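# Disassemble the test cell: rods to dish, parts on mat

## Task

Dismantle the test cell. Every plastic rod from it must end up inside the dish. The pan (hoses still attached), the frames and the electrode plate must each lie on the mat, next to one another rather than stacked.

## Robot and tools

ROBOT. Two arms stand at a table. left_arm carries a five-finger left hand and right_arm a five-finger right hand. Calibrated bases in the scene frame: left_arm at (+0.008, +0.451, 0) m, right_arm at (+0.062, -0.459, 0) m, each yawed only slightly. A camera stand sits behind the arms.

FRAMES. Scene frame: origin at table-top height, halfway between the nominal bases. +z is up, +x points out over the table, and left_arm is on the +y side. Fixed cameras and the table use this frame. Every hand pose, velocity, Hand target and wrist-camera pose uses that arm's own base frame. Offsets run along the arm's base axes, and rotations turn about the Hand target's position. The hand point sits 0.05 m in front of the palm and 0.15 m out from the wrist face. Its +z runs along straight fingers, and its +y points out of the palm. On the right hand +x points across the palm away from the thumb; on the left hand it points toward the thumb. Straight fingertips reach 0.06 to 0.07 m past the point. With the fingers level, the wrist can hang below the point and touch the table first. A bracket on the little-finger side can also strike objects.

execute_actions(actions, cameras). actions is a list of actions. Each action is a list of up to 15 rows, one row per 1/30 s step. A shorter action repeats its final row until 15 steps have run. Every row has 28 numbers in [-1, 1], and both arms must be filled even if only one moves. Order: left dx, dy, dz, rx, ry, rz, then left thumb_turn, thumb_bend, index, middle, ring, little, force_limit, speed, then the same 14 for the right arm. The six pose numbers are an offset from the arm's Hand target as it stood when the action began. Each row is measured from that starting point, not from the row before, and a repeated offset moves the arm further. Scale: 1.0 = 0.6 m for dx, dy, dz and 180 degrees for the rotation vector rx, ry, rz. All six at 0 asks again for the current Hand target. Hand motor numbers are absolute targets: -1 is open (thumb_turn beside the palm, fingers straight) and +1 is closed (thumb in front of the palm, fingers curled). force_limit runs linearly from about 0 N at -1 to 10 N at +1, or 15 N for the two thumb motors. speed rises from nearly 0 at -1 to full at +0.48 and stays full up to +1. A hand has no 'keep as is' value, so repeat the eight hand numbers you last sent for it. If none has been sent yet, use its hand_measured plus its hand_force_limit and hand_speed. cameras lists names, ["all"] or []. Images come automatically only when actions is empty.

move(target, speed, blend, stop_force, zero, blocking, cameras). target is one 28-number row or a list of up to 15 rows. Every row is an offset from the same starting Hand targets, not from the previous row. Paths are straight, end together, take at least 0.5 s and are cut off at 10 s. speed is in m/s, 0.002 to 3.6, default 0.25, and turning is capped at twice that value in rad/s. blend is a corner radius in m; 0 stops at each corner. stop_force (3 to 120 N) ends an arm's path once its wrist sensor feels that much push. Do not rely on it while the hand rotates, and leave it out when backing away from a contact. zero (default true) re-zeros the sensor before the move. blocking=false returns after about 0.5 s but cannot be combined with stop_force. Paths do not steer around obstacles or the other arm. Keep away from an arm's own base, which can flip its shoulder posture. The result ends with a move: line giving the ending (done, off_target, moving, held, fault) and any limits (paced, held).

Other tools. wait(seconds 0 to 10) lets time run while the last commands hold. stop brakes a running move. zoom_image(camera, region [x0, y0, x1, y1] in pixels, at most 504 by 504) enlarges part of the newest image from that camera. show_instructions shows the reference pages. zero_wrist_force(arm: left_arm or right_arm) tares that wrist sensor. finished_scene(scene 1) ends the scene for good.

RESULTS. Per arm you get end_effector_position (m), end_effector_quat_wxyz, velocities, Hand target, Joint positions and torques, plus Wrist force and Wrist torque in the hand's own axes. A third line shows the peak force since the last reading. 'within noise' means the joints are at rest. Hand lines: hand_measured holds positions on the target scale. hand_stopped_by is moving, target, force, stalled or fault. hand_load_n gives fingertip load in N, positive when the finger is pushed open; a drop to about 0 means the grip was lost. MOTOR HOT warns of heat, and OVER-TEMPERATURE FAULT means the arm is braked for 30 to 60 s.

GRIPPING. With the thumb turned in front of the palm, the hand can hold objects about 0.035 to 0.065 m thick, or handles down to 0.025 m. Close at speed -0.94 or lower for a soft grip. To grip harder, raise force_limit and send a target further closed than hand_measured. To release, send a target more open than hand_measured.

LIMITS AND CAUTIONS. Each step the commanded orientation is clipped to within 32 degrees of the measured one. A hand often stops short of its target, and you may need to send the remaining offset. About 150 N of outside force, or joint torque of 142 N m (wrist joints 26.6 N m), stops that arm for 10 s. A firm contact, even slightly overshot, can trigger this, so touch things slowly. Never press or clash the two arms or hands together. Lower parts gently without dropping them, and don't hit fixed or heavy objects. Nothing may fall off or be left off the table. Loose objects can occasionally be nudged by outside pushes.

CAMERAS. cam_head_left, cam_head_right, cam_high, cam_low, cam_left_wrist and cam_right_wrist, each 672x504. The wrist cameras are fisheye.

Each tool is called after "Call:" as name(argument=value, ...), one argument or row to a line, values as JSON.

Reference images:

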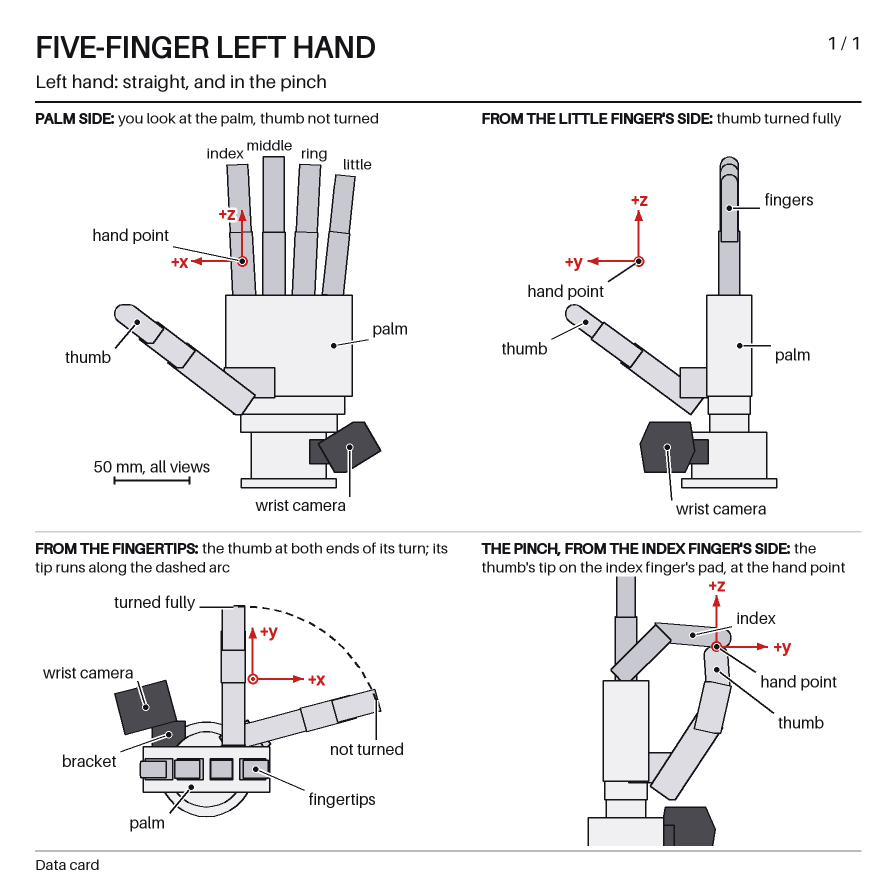

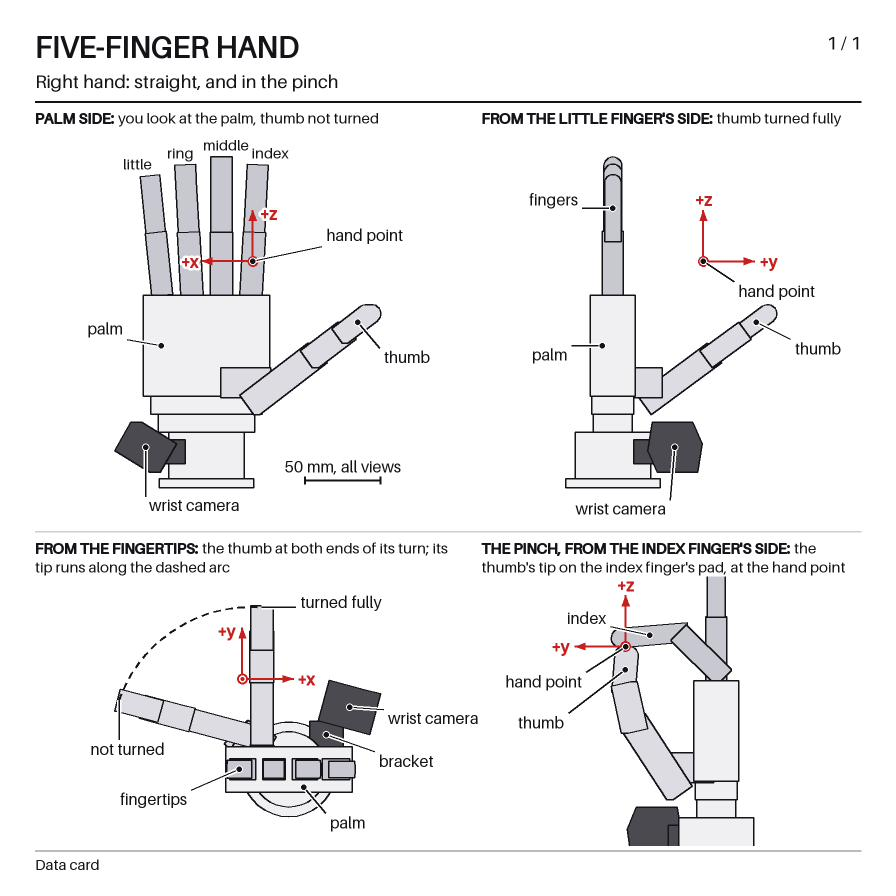

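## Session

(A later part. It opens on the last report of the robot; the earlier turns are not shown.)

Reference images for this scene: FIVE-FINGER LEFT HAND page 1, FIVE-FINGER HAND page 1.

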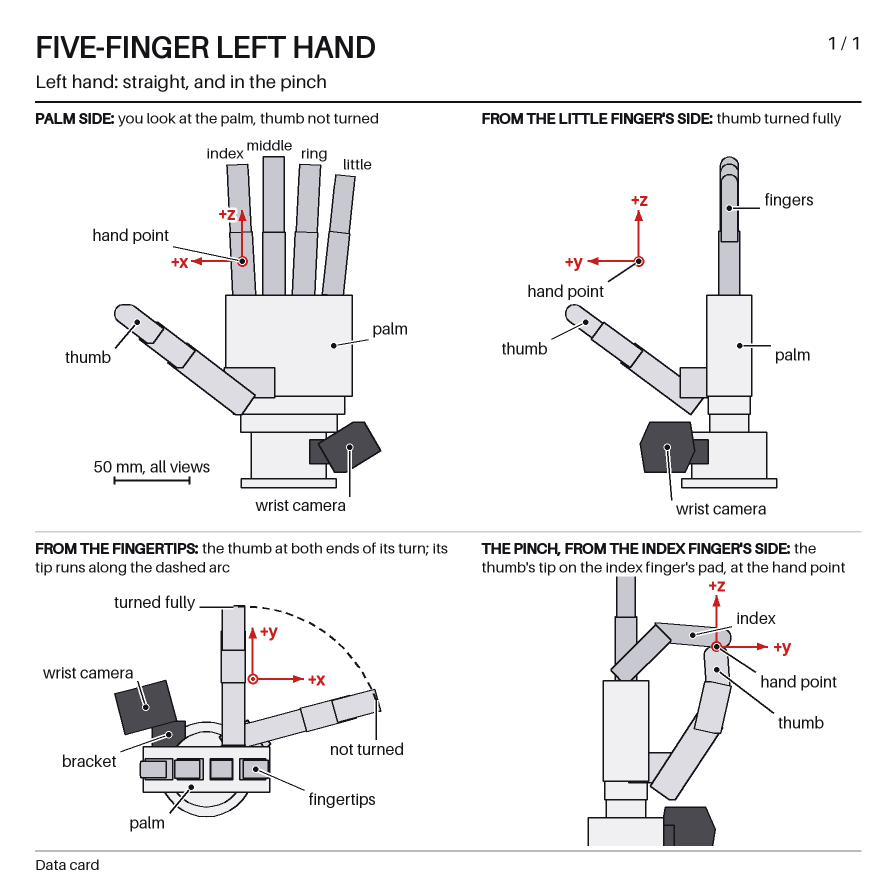

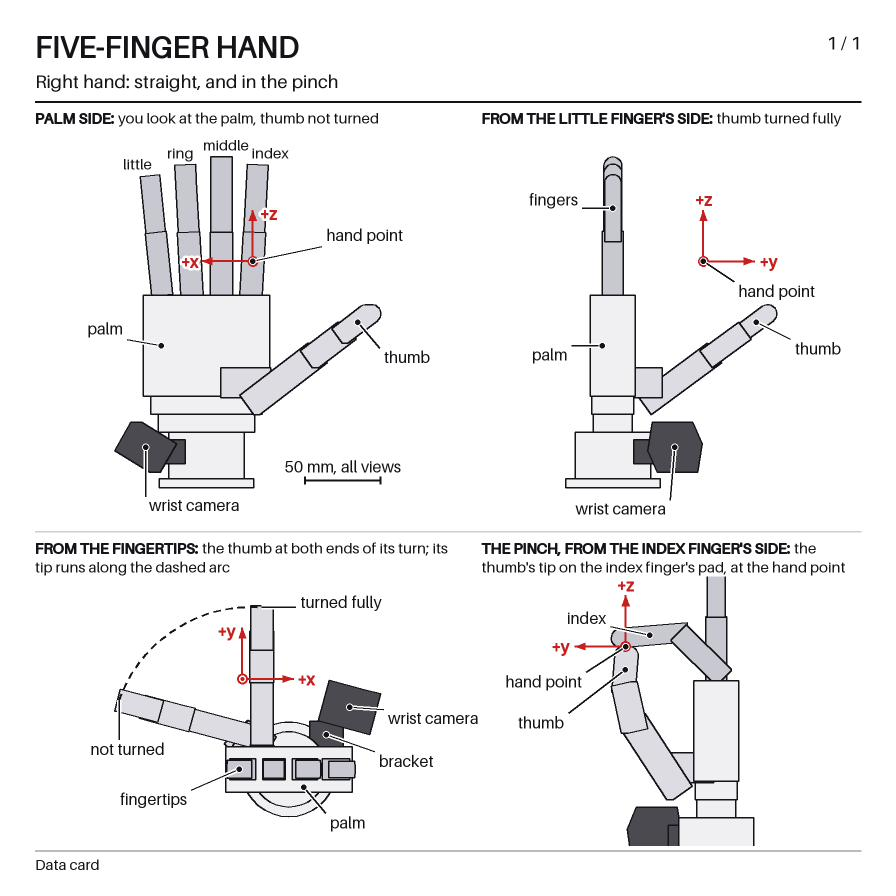

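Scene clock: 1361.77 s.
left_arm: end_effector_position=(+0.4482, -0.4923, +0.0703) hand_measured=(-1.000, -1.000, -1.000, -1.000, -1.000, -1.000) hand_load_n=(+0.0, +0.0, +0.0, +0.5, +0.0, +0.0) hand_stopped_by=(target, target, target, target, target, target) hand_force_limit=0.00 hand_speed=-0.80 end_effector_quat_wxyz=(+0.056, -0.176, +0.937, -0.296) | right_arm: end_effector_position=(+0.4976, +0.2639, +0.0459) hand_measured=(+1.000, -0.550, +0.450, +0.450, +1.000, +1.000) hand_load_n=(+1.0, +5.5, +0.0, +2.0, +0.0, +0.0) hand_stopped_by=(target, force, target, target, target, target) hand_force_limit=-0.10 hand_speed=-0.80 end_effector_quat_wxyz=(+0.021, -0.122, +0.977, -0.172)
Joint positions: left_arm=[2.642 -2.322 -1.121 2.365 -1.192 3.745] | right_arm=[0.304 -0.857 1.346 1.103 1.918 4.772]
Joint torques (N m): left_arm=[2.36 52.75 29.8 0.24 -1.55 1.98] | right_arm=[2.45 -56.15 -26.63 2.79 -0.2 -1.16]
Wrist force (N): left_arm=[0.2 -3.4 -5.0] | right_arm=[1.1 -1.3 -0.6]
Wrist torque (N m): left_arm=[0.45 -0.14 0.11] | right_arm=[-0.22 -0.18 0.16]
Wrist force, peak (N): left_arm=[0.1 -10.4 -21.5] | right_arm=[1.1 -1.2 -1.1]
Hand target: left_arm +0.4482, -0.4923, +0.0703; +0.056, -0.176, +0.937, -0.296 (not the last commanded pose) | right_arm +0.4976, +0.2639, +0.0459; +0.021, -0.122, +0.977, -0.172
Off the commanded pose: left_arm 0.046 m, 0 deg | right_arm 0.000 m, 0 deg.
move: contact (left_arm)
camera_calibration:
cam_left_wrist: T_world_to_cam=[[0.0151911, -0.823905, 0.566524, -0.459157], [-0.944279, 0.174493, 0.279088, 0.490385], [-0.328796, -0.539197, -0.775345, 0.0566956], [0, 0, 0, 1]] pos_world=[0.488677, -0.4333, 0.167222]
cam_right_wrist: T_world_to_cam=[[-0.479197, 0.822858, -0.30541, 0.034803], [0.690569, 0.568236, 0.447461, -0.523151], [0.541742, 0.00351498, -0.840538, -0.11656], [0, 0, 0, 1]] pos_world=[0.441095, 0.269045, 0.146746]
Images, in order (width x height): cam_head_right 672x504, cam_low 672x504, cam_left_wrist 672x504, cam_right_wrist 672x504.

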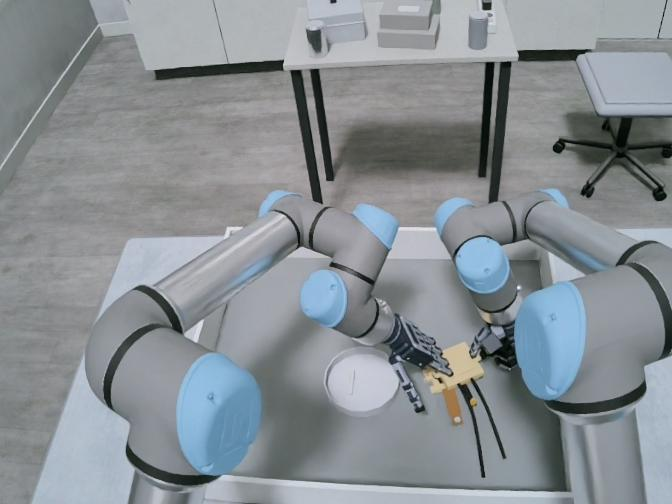

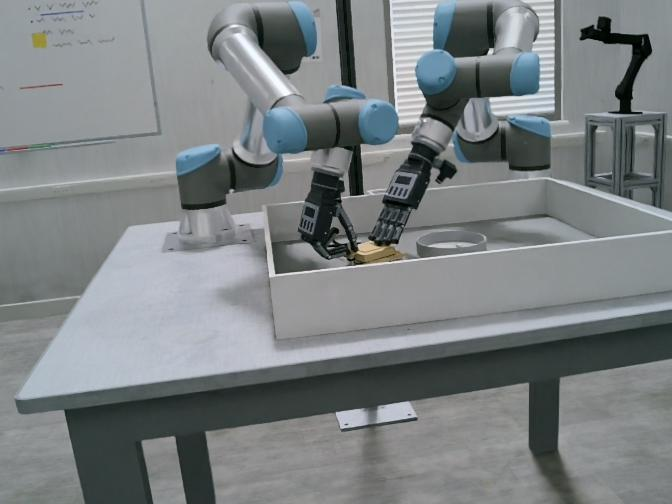

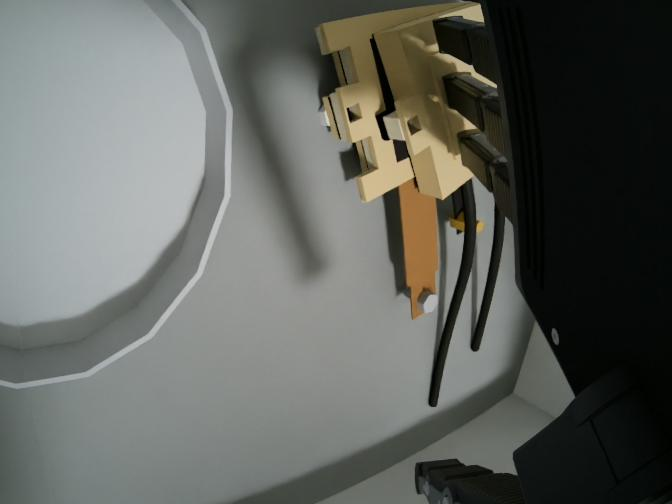

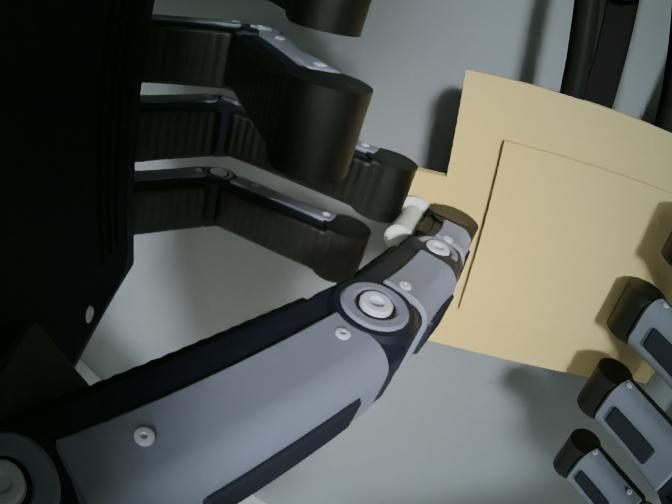

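Call:
move(
  target=[0,0,0,0,0,0,-1,-1,-1,-1,-1,-1,0,-0.8,0,0,0.015,0,0,0,1,0.3,0.45,0.45,1,1,-0.1,-0.8],
  speed=0.02,
  cameras=["cam_low", "cam_head_right", "cam_right_wrist"],
)

Call:
zoom_image(
  camera="cam_low",
  region=[310, 190, 410, 290],
)

Scene clock: 1369.20 s.
left_arm: end_effector_position=(+0.4482, -0.4923, +0.0703) hand_measured=(-1.000, -1.000, -1.000, -1.000, -1.000, -1.000) hand_load_n=(+0.0, +0.0, +0.0, +0.5, +0.0, +0.0) hand_stopped_by=(target, target, target, target, target, target) hand_force_limit=0.00 hand_speed=-0.80 end_effector_quat_wxyz=(+0.056, -0.176, +0.937, -0.296) | right_arm: end_effector_position=(+0.4976, +0.2639, +0.0551) hand_measured=(+1.000, -0.550, +0.450, +0.450, +1.000, +1.000) hand_load_n=(+1.0, +5.0, +0.0, +2.5, +0.0, +0.0) hand_stopped_by=(target, force, target, target, target, target) hand_force_limit=-0.10 hand_speed=-0.80 end_effector_quat_wxyz=(+0.021, -0.122, +0.977, -0.172)
Joint positions: left_arm=[2.642 -2.322 -1.121 2.365 -1.192 3.745] | right_arm=[0.304 -0.867 1.338 1.121 1.918 4.772]
Joint torques (N m): left_arm=[2.4 51.33 29.39 0.09 -1.49 2.08] | right_arm=[0.23 -41.44 -17.41 1.15 0.09 -1.14]
Wrist force (N): left_arm=[-0.5 -2.5 -5.8] | right_arm=[1.4 -1.1 1.7]
Wrist torque (N m): left_arm=[0.44 -0.18 0.05] | right_arm=[-0.10 -0.20 0.15]
Wrist force, peak (N): left_arm=[-0.2 -3.1 -5.7] | right_arm=[1.4 -1.5 1.9]
Hand target: left_arm +0.4482, -0.4923, +0.0703; +0.056, -0.176, +0.937, -0.296 | right_arm +0.4976, +0.2639, +0.0549; +0.021, -0.122, +0.977, -0.172
Off the commanded pose: left_arm 0.000 m, 0 deg | right_arm 0.000 m, 0 deg.
move: done
camera_calibration:
cam_right_wrist: T_world_to_cam=[[-0.479167, 0.822848, -0.305484, 0.0375311], [0.690499, 0.568251, 0.447551, -0.527311], [0.541858, 0.00351483, -0.840463, -0.108889], [0, 0, 0, 1]] pos_world=[0.441094, 0.269145, 0.155947]
Images, in order (width x height): cam_head_right 672x504, cam_low 672x504, cam_right_wrist 672x504.

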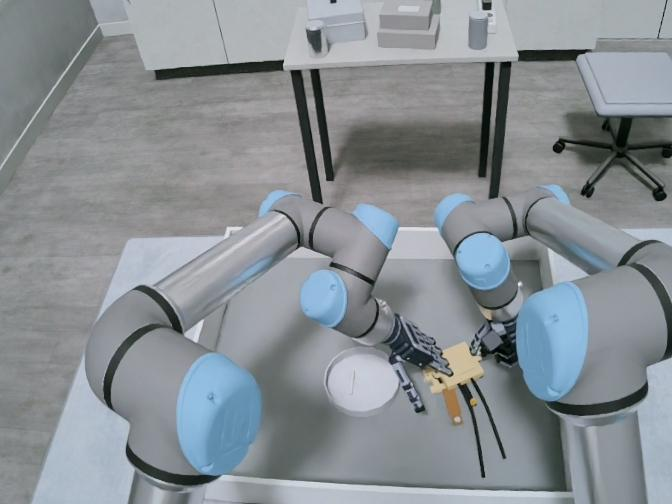

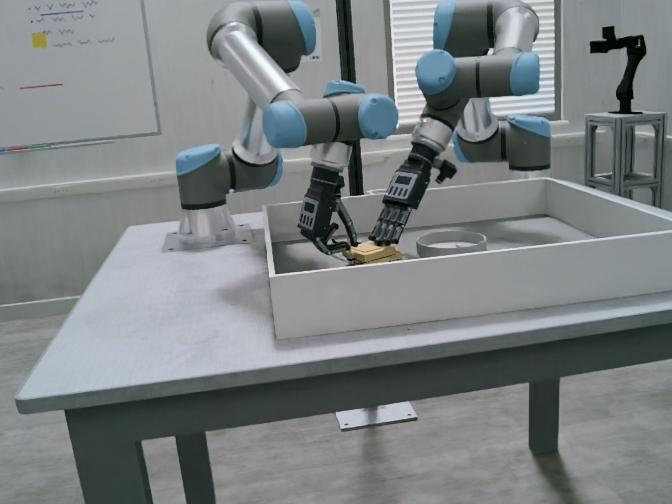

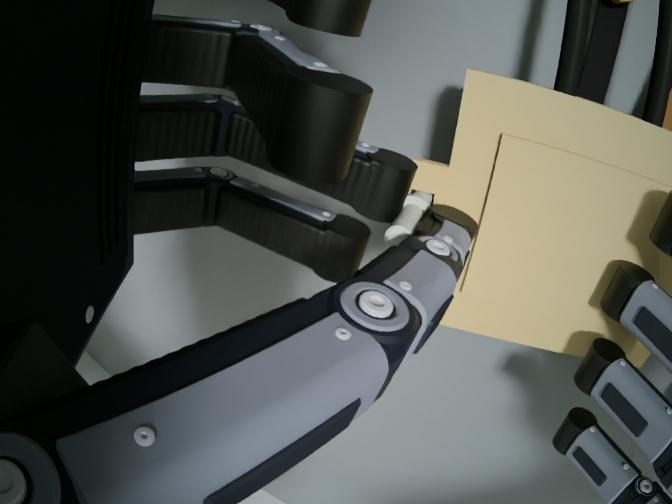

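Scaled by 5.040 from the camera's 672x504 image, which has a finer 960x720 frame.

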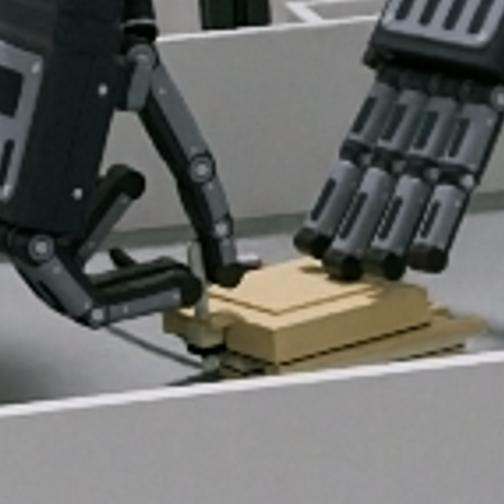

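Call:
wait(
  seconds=0,
  cameras=["cam_low","cam_head_right"],
)

Call:
zoom_image(
  camera="cam_low",
  region=[310, 190, 410, 290],
)

Call:
zoom_image(
  camera="cam_head_right",
  region=[400, 300, 520, 420],
)

Scene clock: 1410.10 s.
left_arm: end_effector_position=(+0.4482, -0.4923, +0.0703) hand_measured=(-1.000, -1.000, -1.000, -1.000, -1.000, -1.000) hand_load_n=(+0.0, +0.0, -0.5, +0.5, +0.0, +0.0) hand_stopped_by=(target, target, target, target, target, target) hand_force_limit=0.00 hand_speed=-0.80 end_effector_quat_wxyz=(+0.056, -0.176, +0.937, -0.296) | right_arm: end_effector_position=(+0.4976, +0.2639, +0.0549) hand_measured=(+1.000, -0.550, +0.450, +0.450, +1.000, +1.000) hand_load_n=(+1.0, +5.5, +0.0, +2.5, +0.0, +0.0) hand_stopped_by=(target, force, target, target, target, target) hand_force_limit=-0.10 hand_speed=-0.80 end_effector_quat_wxyz=(+0.021, -0.122, +0.977, -0.172)
Joint positions: left_arm=[2.642 -2.322 -1.121 2.365 -1.192 3.745] | right_arm=[0.304 -0.867 1.338 1.121 1.918 4.772]
Joint torques (N m): left_arm=[2.93 51.57 29.73 0.01 -1.48 2.21] | right_arm=[-1.52 -36.98 -5.08 0.95 0.26 0.27]
Wrist force (N): left_arm=[-0.4 -2.7 -5.4] | right_arm=[1.2 -1.8 1.1]
Wrist torque (N m): left_arm=[0.41 -0.17 0.06] | right_arm=[-0.19 -0.16 0.12]
Wrist force, peak (N): left_arm=[-0.5 -2.4 -6.0] | right_arm=[1.6 -1.5 1.6]
Hand target: left_arm +0.4482, -0.4923, +0.0703; +0.056, -0.176, +0.937, -0.296 | right_arm +0.4976, +0.2639, +0.0549; +0.021, -0.122, +0.977, -0.172
Off the commanded pose: left_arm 0.000 m, 0 deg | right_arm 0.000 m, 0 deg.
Images, in order (width x height): cam_head_right 672x504, cam_low 672x504.

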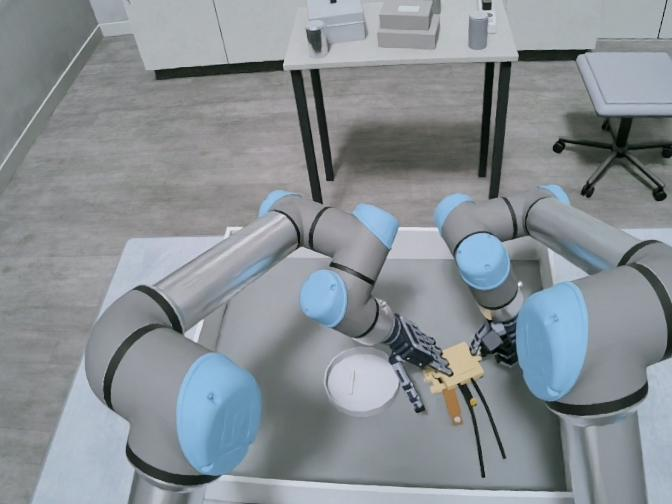

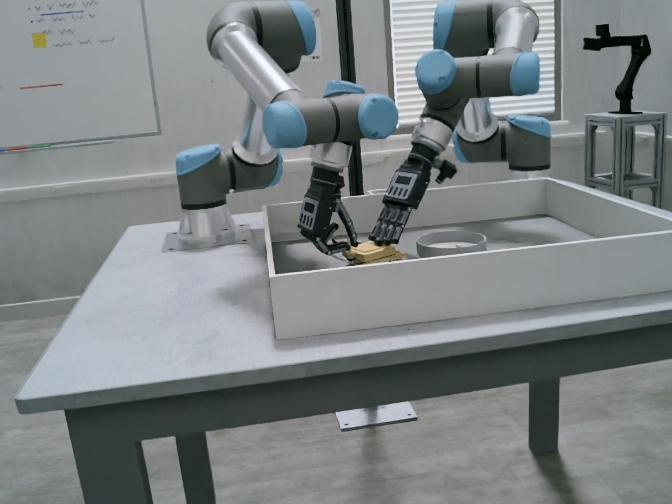

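Scaled by 5.040 from the camera's 672x504 image, which has a finer 960x720 frame.

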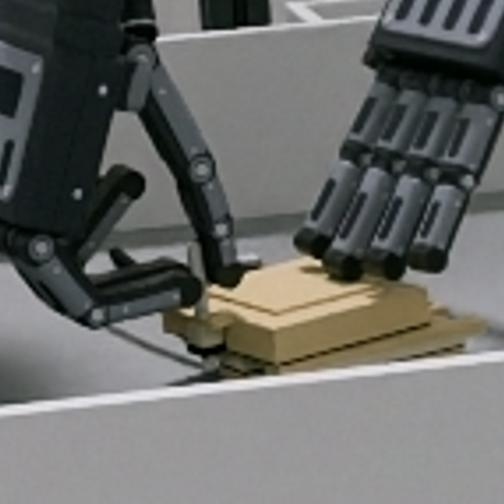

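Scaled by 4.200 from the camera's 672x504 image, which has a finer 960x720 frame.

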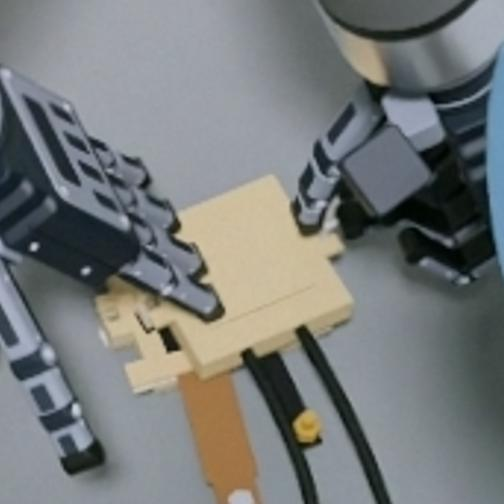

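Call:
move(
  target=[0,0,0,0,0,0,-1,-1,-1,-1,-1,-1,0,-0.8,0,0,0.02,0,0,0,1,0.3,0.45,0.45,1,1,-0.1,-0.8],
  speed=0.02,
  cameras=["cam_low","cam_head_right"],
)

Call:
zoom_image(
  camera="cam_low",
  region=[310, 190, 410, 290],
)

Call:
zoom_image(
  camera="cam_head_right",
  region=[400, 300, 520, 420],
)

Scene clock: 1428.57 s.
left_arm: end_effector_position=(+0.4482, -0.4923, +0.0703) hand_measured=(-1.000, -1.000, -1.000, -1.000, -1.000, -1.000) hand_load_n=(+0.0, +0.0, +0.0, +0.5, +0.0, +0.0) hand_stopped_by=(target, target, target, target, target, target) hand_force_limit=0.00 hand_speed=-0.80 end_effector_quat_wxyz=(+0.056, -0.176, +0.937, -0.296) | right_arm: end_effector_position=(+0.4976, +0.2639, +0.0671) hand_measured=(+1.000, -0.550, +0.450, +0.450, +1.000, +1.000) hand_load_n=(+1.0, +5.5, +0.5, +2.0, +0.0, +0.0) hand_stopped_by=(target, force, target, target, target, target) hand_force_limit=-0.10 hand_speed=-0.80 end_effector_quat_wxyz=(+0.021, -0.122, +0.977, -0.172)
Joint positions: left_arm=[2.642 -2.322 -1.121 2.365 -1.192 3.745] | right_arm=[0.304 -0.88 1.326 1.146 1.918 4.772]
Joint torques (N m): left_arm=[2.1 50.25 29.11 0.2 -1.43 2.15] | right_arm=[-4.23 -40.98 -16.34 1.59 0.59 1.5]
Wrist force (N): left_arm=[-0.5 -2.4 -5.5] | right_arm=[1.4 -2.2 1.3]
Wrist torque (N m): left_arm=[0.43 -0.16 0.05] | right_arm=[-0.21 -0.18 0.12]
Wrist force, peak (N): left_arm=[-0.5 -2.5 -5.9] | right_arm=[1.5 -1.8 1.7]
Hand target: left_arm +0.4482, -0.4923, +0.0703; +0.056, -0.176, +0.937, -0.296 | right_arm +0.4976, +0.2639, +0.0669; +0.021, -0.122, +0.977, -0.172
Off the commanded pose: left_arm 0.000 m, 0 deg | right_arm 0.000 m, 0 deg.
move: done
Images, in order (width x height): cam_head_right 672x504, cam_low 672x504.

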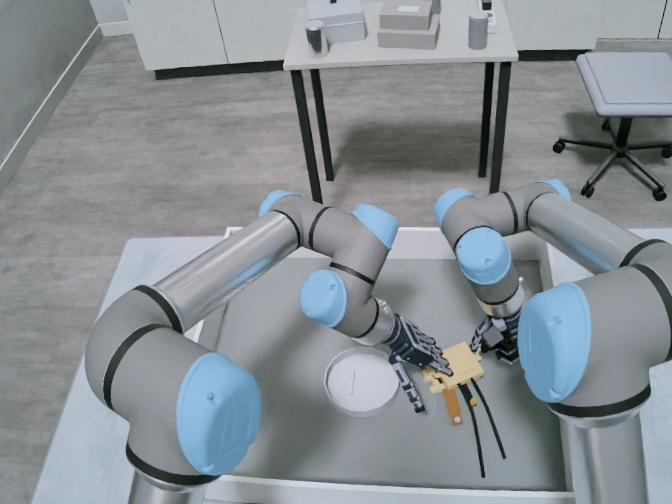

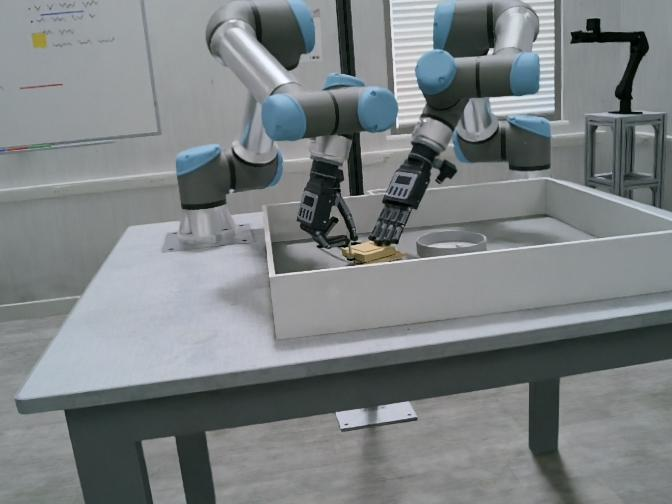

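Scaled by 5.040 from the camera's 672x504 image, which has a finer 960x720 frame.

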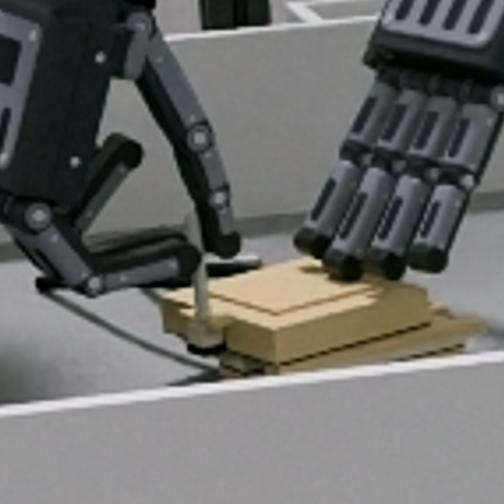

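Scaled by 4.200 from the camera's 672x504 image, which has a finer 960x720 frame.

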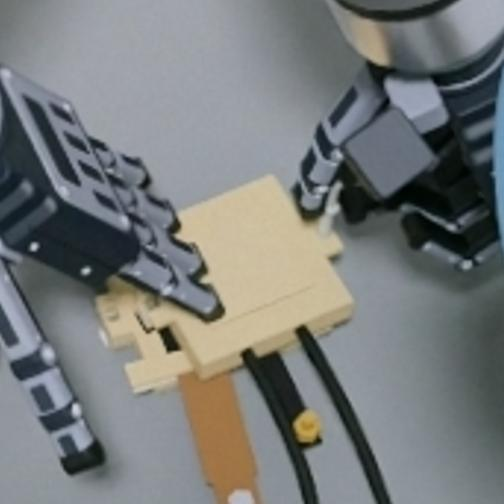

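Call:
move(
  target=[
    [0,0,0,0,0,0,-1,-1,-1,-1,-1,-1,0,-0.8,0,0,0.05,0,0,0,1,0.3,0.45,0.45,1,1,-0.1,-0.8],
    [0,0,0,0,0,0,-1,-1,-1,-1,-1,-1,0,-0.8,0,0,0.16,0,0,0,1,0.3,0.45,0.45,1,1,-0.1,-0.8],
  ],
  speed=[0.03,0.08],
  blend=[0.005,0],
  cameras=["cam_low","cam_head_right","cam_right_wrist"],
)

Call:
zoom_image(
  camera="cam_low",
  region=[310, 150, 430, 270],
)

Scene clock: 1443.73 s.
left_arm: end_effector_position=(+0.4482, -0.4923, +0.0703) hand_measured=(-1.000, -1.000, -1.000, -1.000, -1.000, -1.000) hand_load_n=(+0.0, +0.0, +0.0, +0.5, +0.0, +0.0) hand_stopped_by=(target, target, target, target, target, target) hand_force_limit=0.00 hand_speed=-0.80 end_effector_quat_wxyz=(+0.056, -0.176, +0.937, -0.296) | right_arm: end_effector_position=(+0.4977, +0.2639, +0.1630) hand_measured=(+1.000, -0.550, +0.450, +0.450, +1.000, +1.000) hand_load_n=(+0.5, +5.0, +0.0, +2.5, +0.0, +0.0) hand_stopped_by=(target, force, target, target, target, target) hand_force_limit=-0.10 hand_speed=-0.80 end_effector_quat_wxyz=(+0.021, -0.122, +0.977, -0.172)
Joint positions: left_arm=[2.642 -2.322 -1.121 2.365 -1.192 3.745] | right_arm=[0.304 -0.96 1.202 1.35 1.918 4.772]
Joint torques (N m): left_arm=[2.18 49.07 29.16 0.04 -1.42 2.34] | right_arm=[-4.48 -35.29 -6.62 1.08 -0.45 0.07]
Wrist force (N): left_arm=[-0.2 -2.8 -4.8] | right_arm=[1.4 -0.3 0.2]
Wrist torque (N m): left_arm=[0.44 -0.17 0.07] | right_arm=[-0.17 -0.22 0.19]
Wrist force, peak (N): left_arm=[-0.6 -2.7 -5.8] | right_arm=[1.4 -2.7 0.6]
Hand target: left_arm +0.4482, -0.4923, +0.0703; +0.056, -0.176, +0.937, -0.296 | right_arm +0.4976, +0.2639, +0.1629; +0.021, -0.122, +0.977, -0.172
Off the commanded pose: left_arm 0.000 m, 0 deg | right_arm 0.000 m, 0 deg.
move: done
camera_calibration:
cam_right_wrist: T_world_to_cam=[[-0.479159, 0.822856, -0.305475, 0.0706153], [0.690414, 0.568239, 0.447698, -0.575612], [0.541974, 0.0036146, -0.840388, -0.0183547], [0, 0, 0, 1]] pos_world=[0.441194, 0.269045, 0.263847]
Images, in order (width x height): cam_head_right 672x504, cam_low 672x504, cam_right_wrist 672x504.

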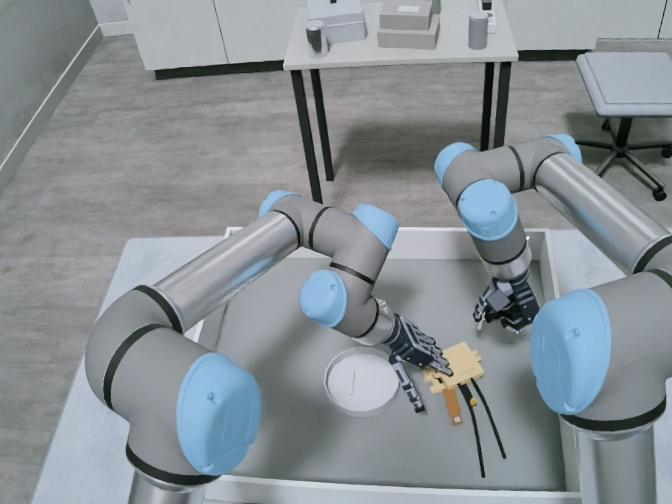

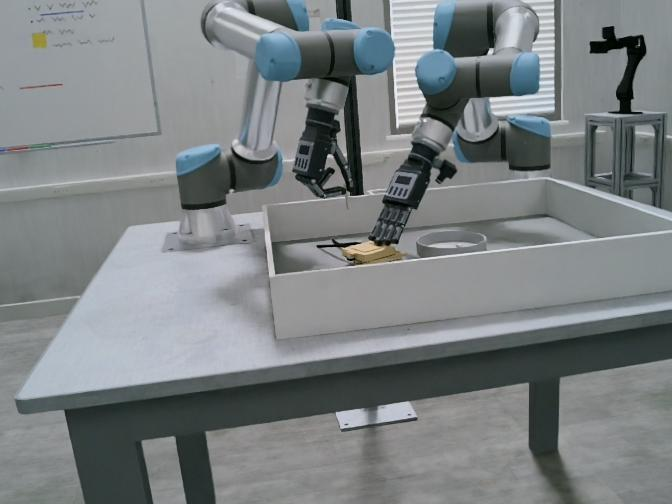

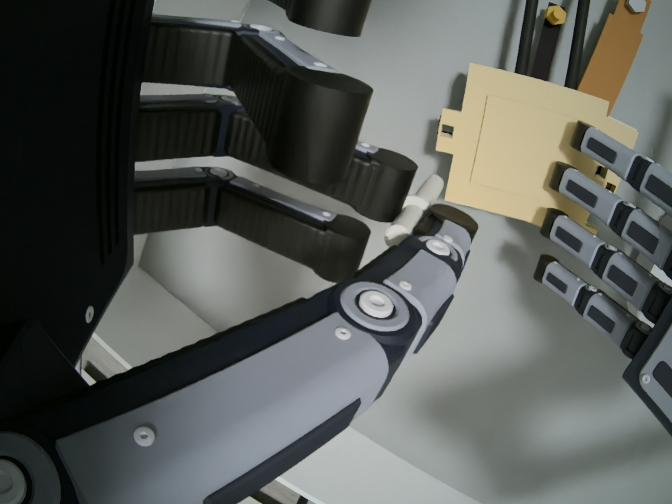

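Scaled by 4.200 from the camera's 672x504 image, which has a finer 960x720 frame.

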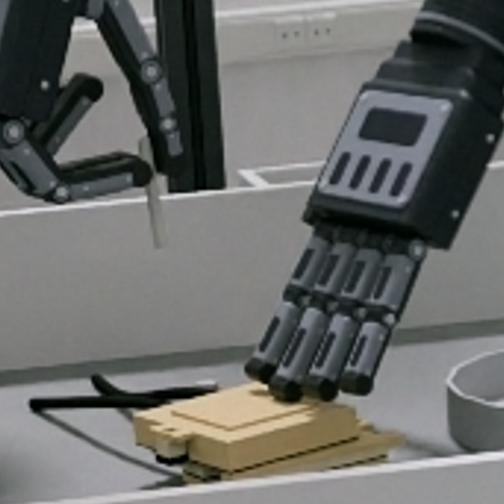

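Call:
move(
  target=[
    [0,0,0.2,0,0,0,-1,-1,-1,-1,-1,-1,0,-0.8,0,0,0,0,0,0,1,0.3,0.45,0.45,1,1,-0.1,-0.8],
    [-0.167,0.7,0.35,0,0,0,-1,-1,-1,-1,-1,-1,0,-0.8,0,0,0,0,0,0,1,0.3,0.45,0.45,1,1,-0.1,-0.8],
  ],
  speed=[0.1,0.25],
  blend=[0.03,0],
)

Call:
move(
  target=[
    [0,0,0,0,0,0,-1,-1,-1,-1,-1,-1,0,-0.8,-0.078,0.416,0,0,0,0,1,0.3,0.45,0.45,1,1,-0.1,-0.8],
    [0,0,0,0,0,0,-1,-1,-1,-1,-1,-1,0,-0.8,-0.078,0.416,-0.16,0,0,0,1,0.3,0.45,0.45,1,1,-0.1,-0.8],
  ],
  speed=[0.12,0.05],
  blend=[0,0],
  cameras=["cam_low","cam_head_right","cam_head_left","cam_right_wrist"],
)

Call:
zoom_image(
  camera="cam_low",
  region=[370, 150, 510, 290],
)

Call:
zoom_image(
  camera="cam_head_right",
  region=[300, 280, 520, 500],
)

Scene clock: 1487.10 s.
left_arm: end_effector_position=(+0.3480, -0.0724, +0.2803) hand_measured=(-1.000, -1.000, -1.000, -1.000, -1.000, -1.000) hand_load_n=(+0.0, -0.5, +0.0, +0.0, +0.0, +0.0) hand_stopped_by=(target, target, target, target, target, target) hand_force_limit=0.00 hand_speed=-0.80 end_effector_quat_wxyz=(+0.056, -0.176, +0.937, -0.296) | right_arm: end_effector_position=(+0.4976, +0.2639, +0.1629) hand_measured=(+1.000, -0.550, +0.450, +0.450, +1.000, +1.000) hand_load_n=(+0.5, +5.0, +0.0, +2.5, +0.0, +0.0) hand_stopped_by=(target, force, target, target, target, target) hand_force_limit=-0.10 hand_speed=-0.80 end_effector_quat_wxyz=(+0.021, -0.122, +0.977, -0.172)
Joint positions: left_arm=[3.618 -1.643 -1.688 1.688 -0.963 4.841] | right_arm=[0.304 -0.96 1.202 1.35 1.918 4.772]
Joint torques (N m): left_arm=[7.7 12.97 31.88 -3.96 3.47 2.44] | right_arm=[7.14 -36.94 -7.07 2.25 0.19 1.27]
Wrist force (N): left_arm=[0.2 0.1 0.0] | right_arm=[1.2 -0.3 -0.1]
Wrist torque (N m): left_arm=[0.00 -0.03 0.08] | right_arm=[-0.16 -0.17 0.18]
Wrist force, peak (N): left_arm=[-0.2 -3.3 -5.2] | right_arm=[1.5 -0.3 0.3]
Hand target: left_arm +0.3480, -0.0723, +0.2803; +0.056, -0.176, +0.937, -0.296 | right_arm +0.4976, +0.2639, +0.1629; +0.021, -0.122, +0.977, -0.172
Off the commanded pose: left_arm 0.000 m, 0 deg | right_arm 0.000 m, 0 deg.
move: done

Scene clock: 1491.63 s.
left_arm: end_effector_position=(+0.3480, -0.0723, +0.2803) hand_measured=(-1.000, -1.000, -1.000, -1.000, -1.000, -1.000) hand_load_n=(+0.0, +0.0, +0.0, +0.0, +0.0, +0.0) hand_stopped_by=(target, target, target, target, target, target) hand_force_limit=0.00 hand_speed=-0.80 end_effector_quat_wxyz=(+0.056, -0.176, +0.937, -0.296) | right_arm: end_effector_position=(+0.4507, +0.5135, +0.0666) hand_measured=(+1.000, -0.550, +0.450, +0.450, +1.000, +1.000) hand_load_n=(+0.5, +5.0, +0.0, +2.5, +0.0, +0.0) hand_stopped_by=(target, force, target, target, target, target) hand_force_limit=-0.10 hand_speed=-0.80 end_effector_quat_wxyz=(+0.021, -0.122, +0.977, -0.172)
Joint positions: left_arm=[3.619 -1.643 -1.688 1.687 -0.963 4.841] | right_arm=[0.712 -0.499 0.652 1.581 1.88 5.202]
Joint torques (N m): left_arm=[6.47 12.73 31.71 -4.31 3.12 2.13] | right_arm=[5.53 -72.86 -29.88 3.75 0.98 0.25]
Wrist force (N): left_arm=[0.1 0.1 0.4] | right_arm=[1.6 -0.5 0.2]
Wrist torque (N m): left_arm=[0.00 -0.01 0.04] | right_arm=[-0.23 -0.27 0.20]
Wrist force, peak (N): left_arm=[0.1 0.0 0.6] | right_arm=[1.1 -1.7 0.6]
Hand target: left_arm +0.3480, -0.0723, +0.2803; +0.056, -0.176, +0.937, -0.296 | right_arm +0.4508, +0.5135, +0.0669; +0.021, -0.122, +0.977, -0.172
Off the commanded pose: left_arm 0.000 m, 0 deg | right_arm 0.000 m, 0 deg.
move: done
camera_calibration:
cam_right_wrist: T_world_to_cam=[[-0.47934, 0.822722, -0.305551, -0.186507], [0.690709, 0.568434, 0.446994, -0.642053], [0.541437, 0.0032156, -0.840735, -0.0742925], [0, 0, 0, 1]] pos_world=[0.394296, 0.518647, 0.167546]
Images, in order (width x height): cam_head_left 672x504, cam_head_right 672x504, cam_low 672x504, cam_right_wrist 672x504.

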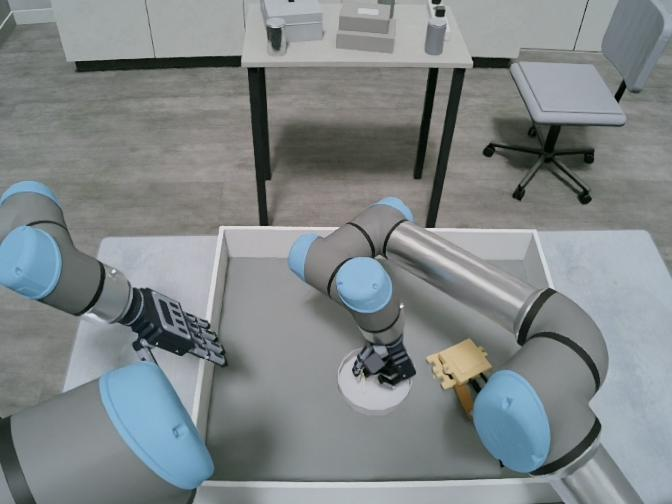

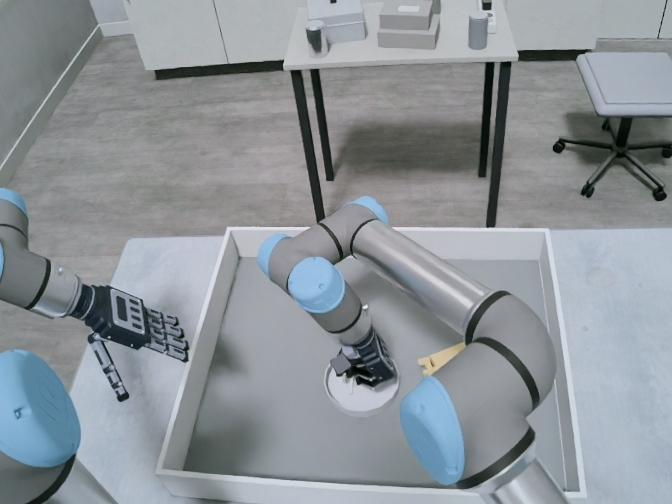

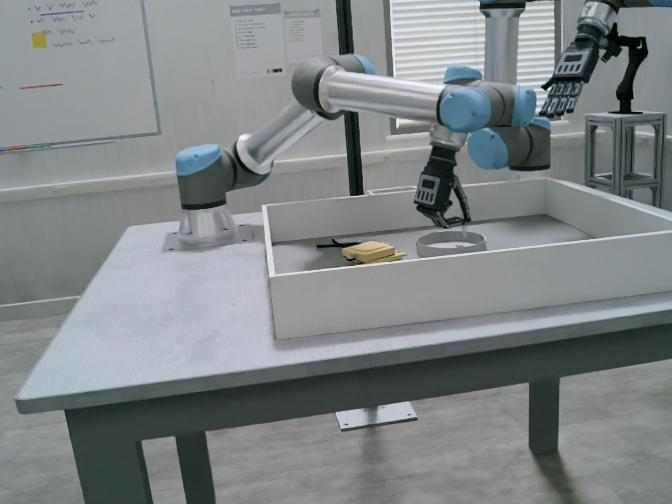

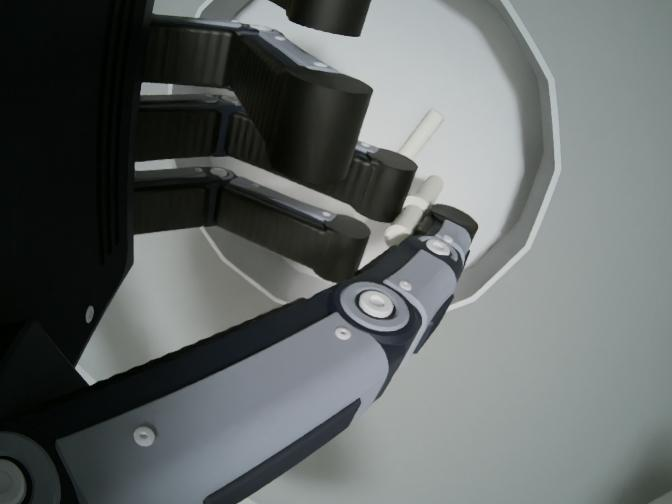

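Scaled by 3.600 from the camera's 672x504 image, which has a finer 960x720 frame.

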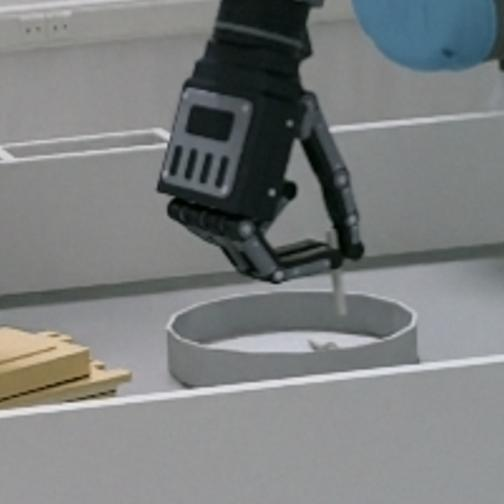

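Scaled by 2.291 from the camera's 672x504 image, which has a finer 960x720 frame.

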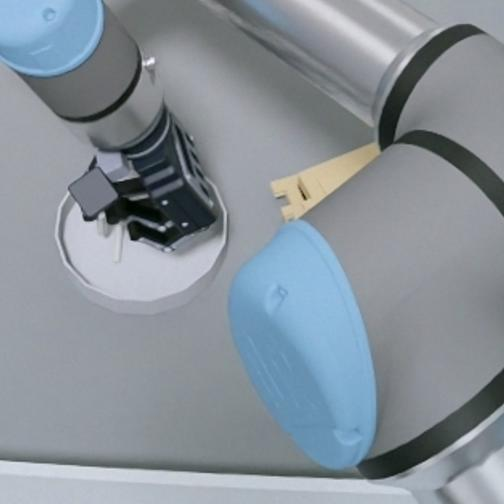

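Call:
move(
  target=[
    [0,0,0,0,0,0,-1,-1,-1,-1,-1,-1,0,-0.8,0.006,-0.025,0,0,0,0,1,0.3,0.45,0.45,1,1,-0.1,-0.8],
    [0,0,0,0,0,0,-1,-1,-1,-1,-1,-1,0,-0.8,0.006,-0.025,-0.047,0,0,0,1,0.3,0.45,0.45,1,1,-0.1,-0.8],
  ],
  speed=[0.05,0.03],
  blend=[0.005,0],
  stop_force=4,
  cameras=["cam_low","cam_right_wrist"],
)

Call:
zoom_image(
  camera="cam_low",
  region=[370, 150, 510, 290],
)

Scene clock: 1515.47 s.
left_arm: end_effector_position=(+0.3480, -0.0723, +0.2803) hand_measured=(-1.000, -1.000, -1.000, -1.000, -1.000, -1.000) hand_load_n=(+0.0, +0.0, +0.0, +0.0, +0.0, +0.0) hand_stopped_by=(target, target, target, target, target, target) hand_force_limit=0.00 hand_speed=-0.80 end_effector_quat_wxyz=(+0.056, -0.176, +0.937, -0.296) | right_arm: end_effector_position=(+0.4544, +0.4985, +0.0524) hand_measured=(+1.000, -0.550, +0.450, +0.450, +1.000, +1.000) hand_load_n=(+1.0, +6.0, +0.0, +1.5, +0.0, +0.0) hand_stopped_by=(target, force, target, target, target, target) hand_force_limit=-0.10 hand_speed=-0.80 end_effector_quat_wxyz=(+0.021, -0.122, +0.977, -0.172)
Joint positions: left_arm=[3.619 -1.643 -1.688 1.687 -0.963 4.841] | right_arm=[0.691 -0.525 0.738 1.513 1.883 5.18]
Joint torques (N m): left_arm=[6.86 12.28 31.18 -4.36 2.88 1.93] | right_arm=[-1.5 -70.16 -29.9 1.06 0.77 0.96]
Wrist force (N): left_arm=[0.0 0.1 0.2] | right_arm=[1.0 -0.6 -0.4]
Wrist torque (N m): left_arm=[0.00 -0.02 0.03] | right_arm=[-0.24 -0.13 0.17]
Wrist force, peak (N): left_arm=[0.4 0.3 0.3] | right_arm=[2.1 -4.4 -8.6]
Hand target: left_arm +0.3480, -0.0723, +0.2803; +0.056, -0.176, +0.937, -0.296 | right_arm +0.4544, +0.4985, +0.0524; +0.021, -0.122, +0.977, -0.172 (not the last commanded pose)
Off the commanded pose: left_arm 0.000 m, 0 deg | right_arm 0.014 m, 0 deg.
move: contact (right_arm); path passed 1 of 2 targets
camera_calibration:
cam_right_wrist: T_world_to_cam=[[-0.479152, 0.822858, -0.305479, -0.176963], [0.6906, 0.568237, 0.447413, -0.629541], [0.541742, 0.00341499, -0.840538, -0.0884669], [0, 0, 0, 1]] pos_world=[0.397895, 0.503646, 0.153246]
Images, in order (width x height): cam_low 672x504, cam_right_wrist 672x504.

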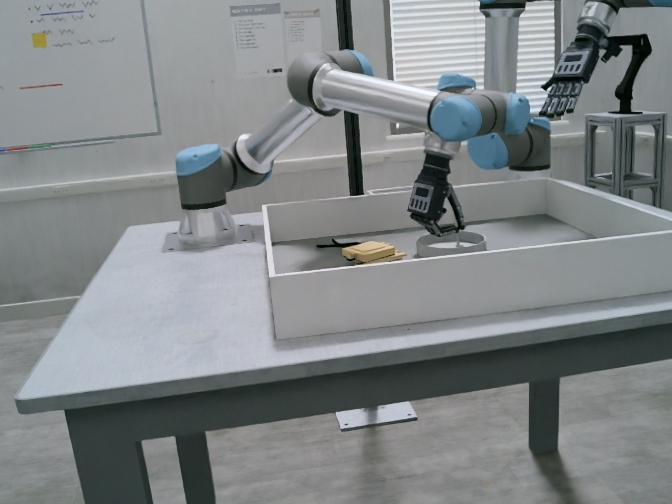

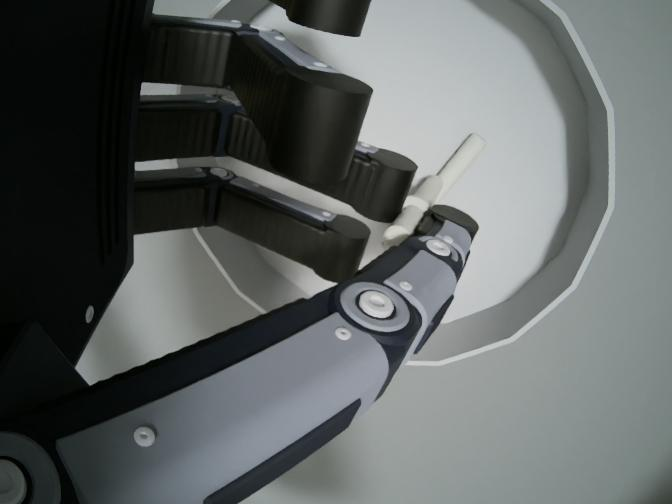

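Scaled by 3.600 from the camera's 672x504 image, which has a finer 960x720 frame.

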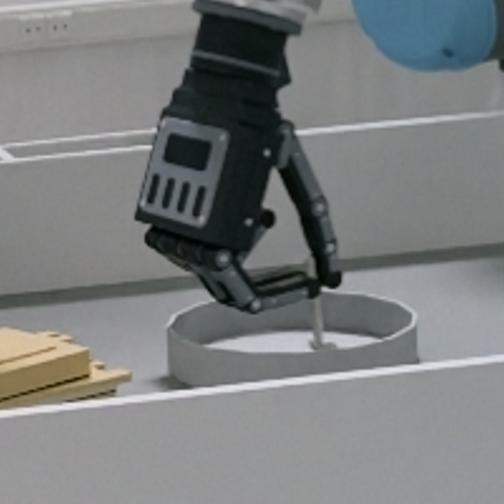

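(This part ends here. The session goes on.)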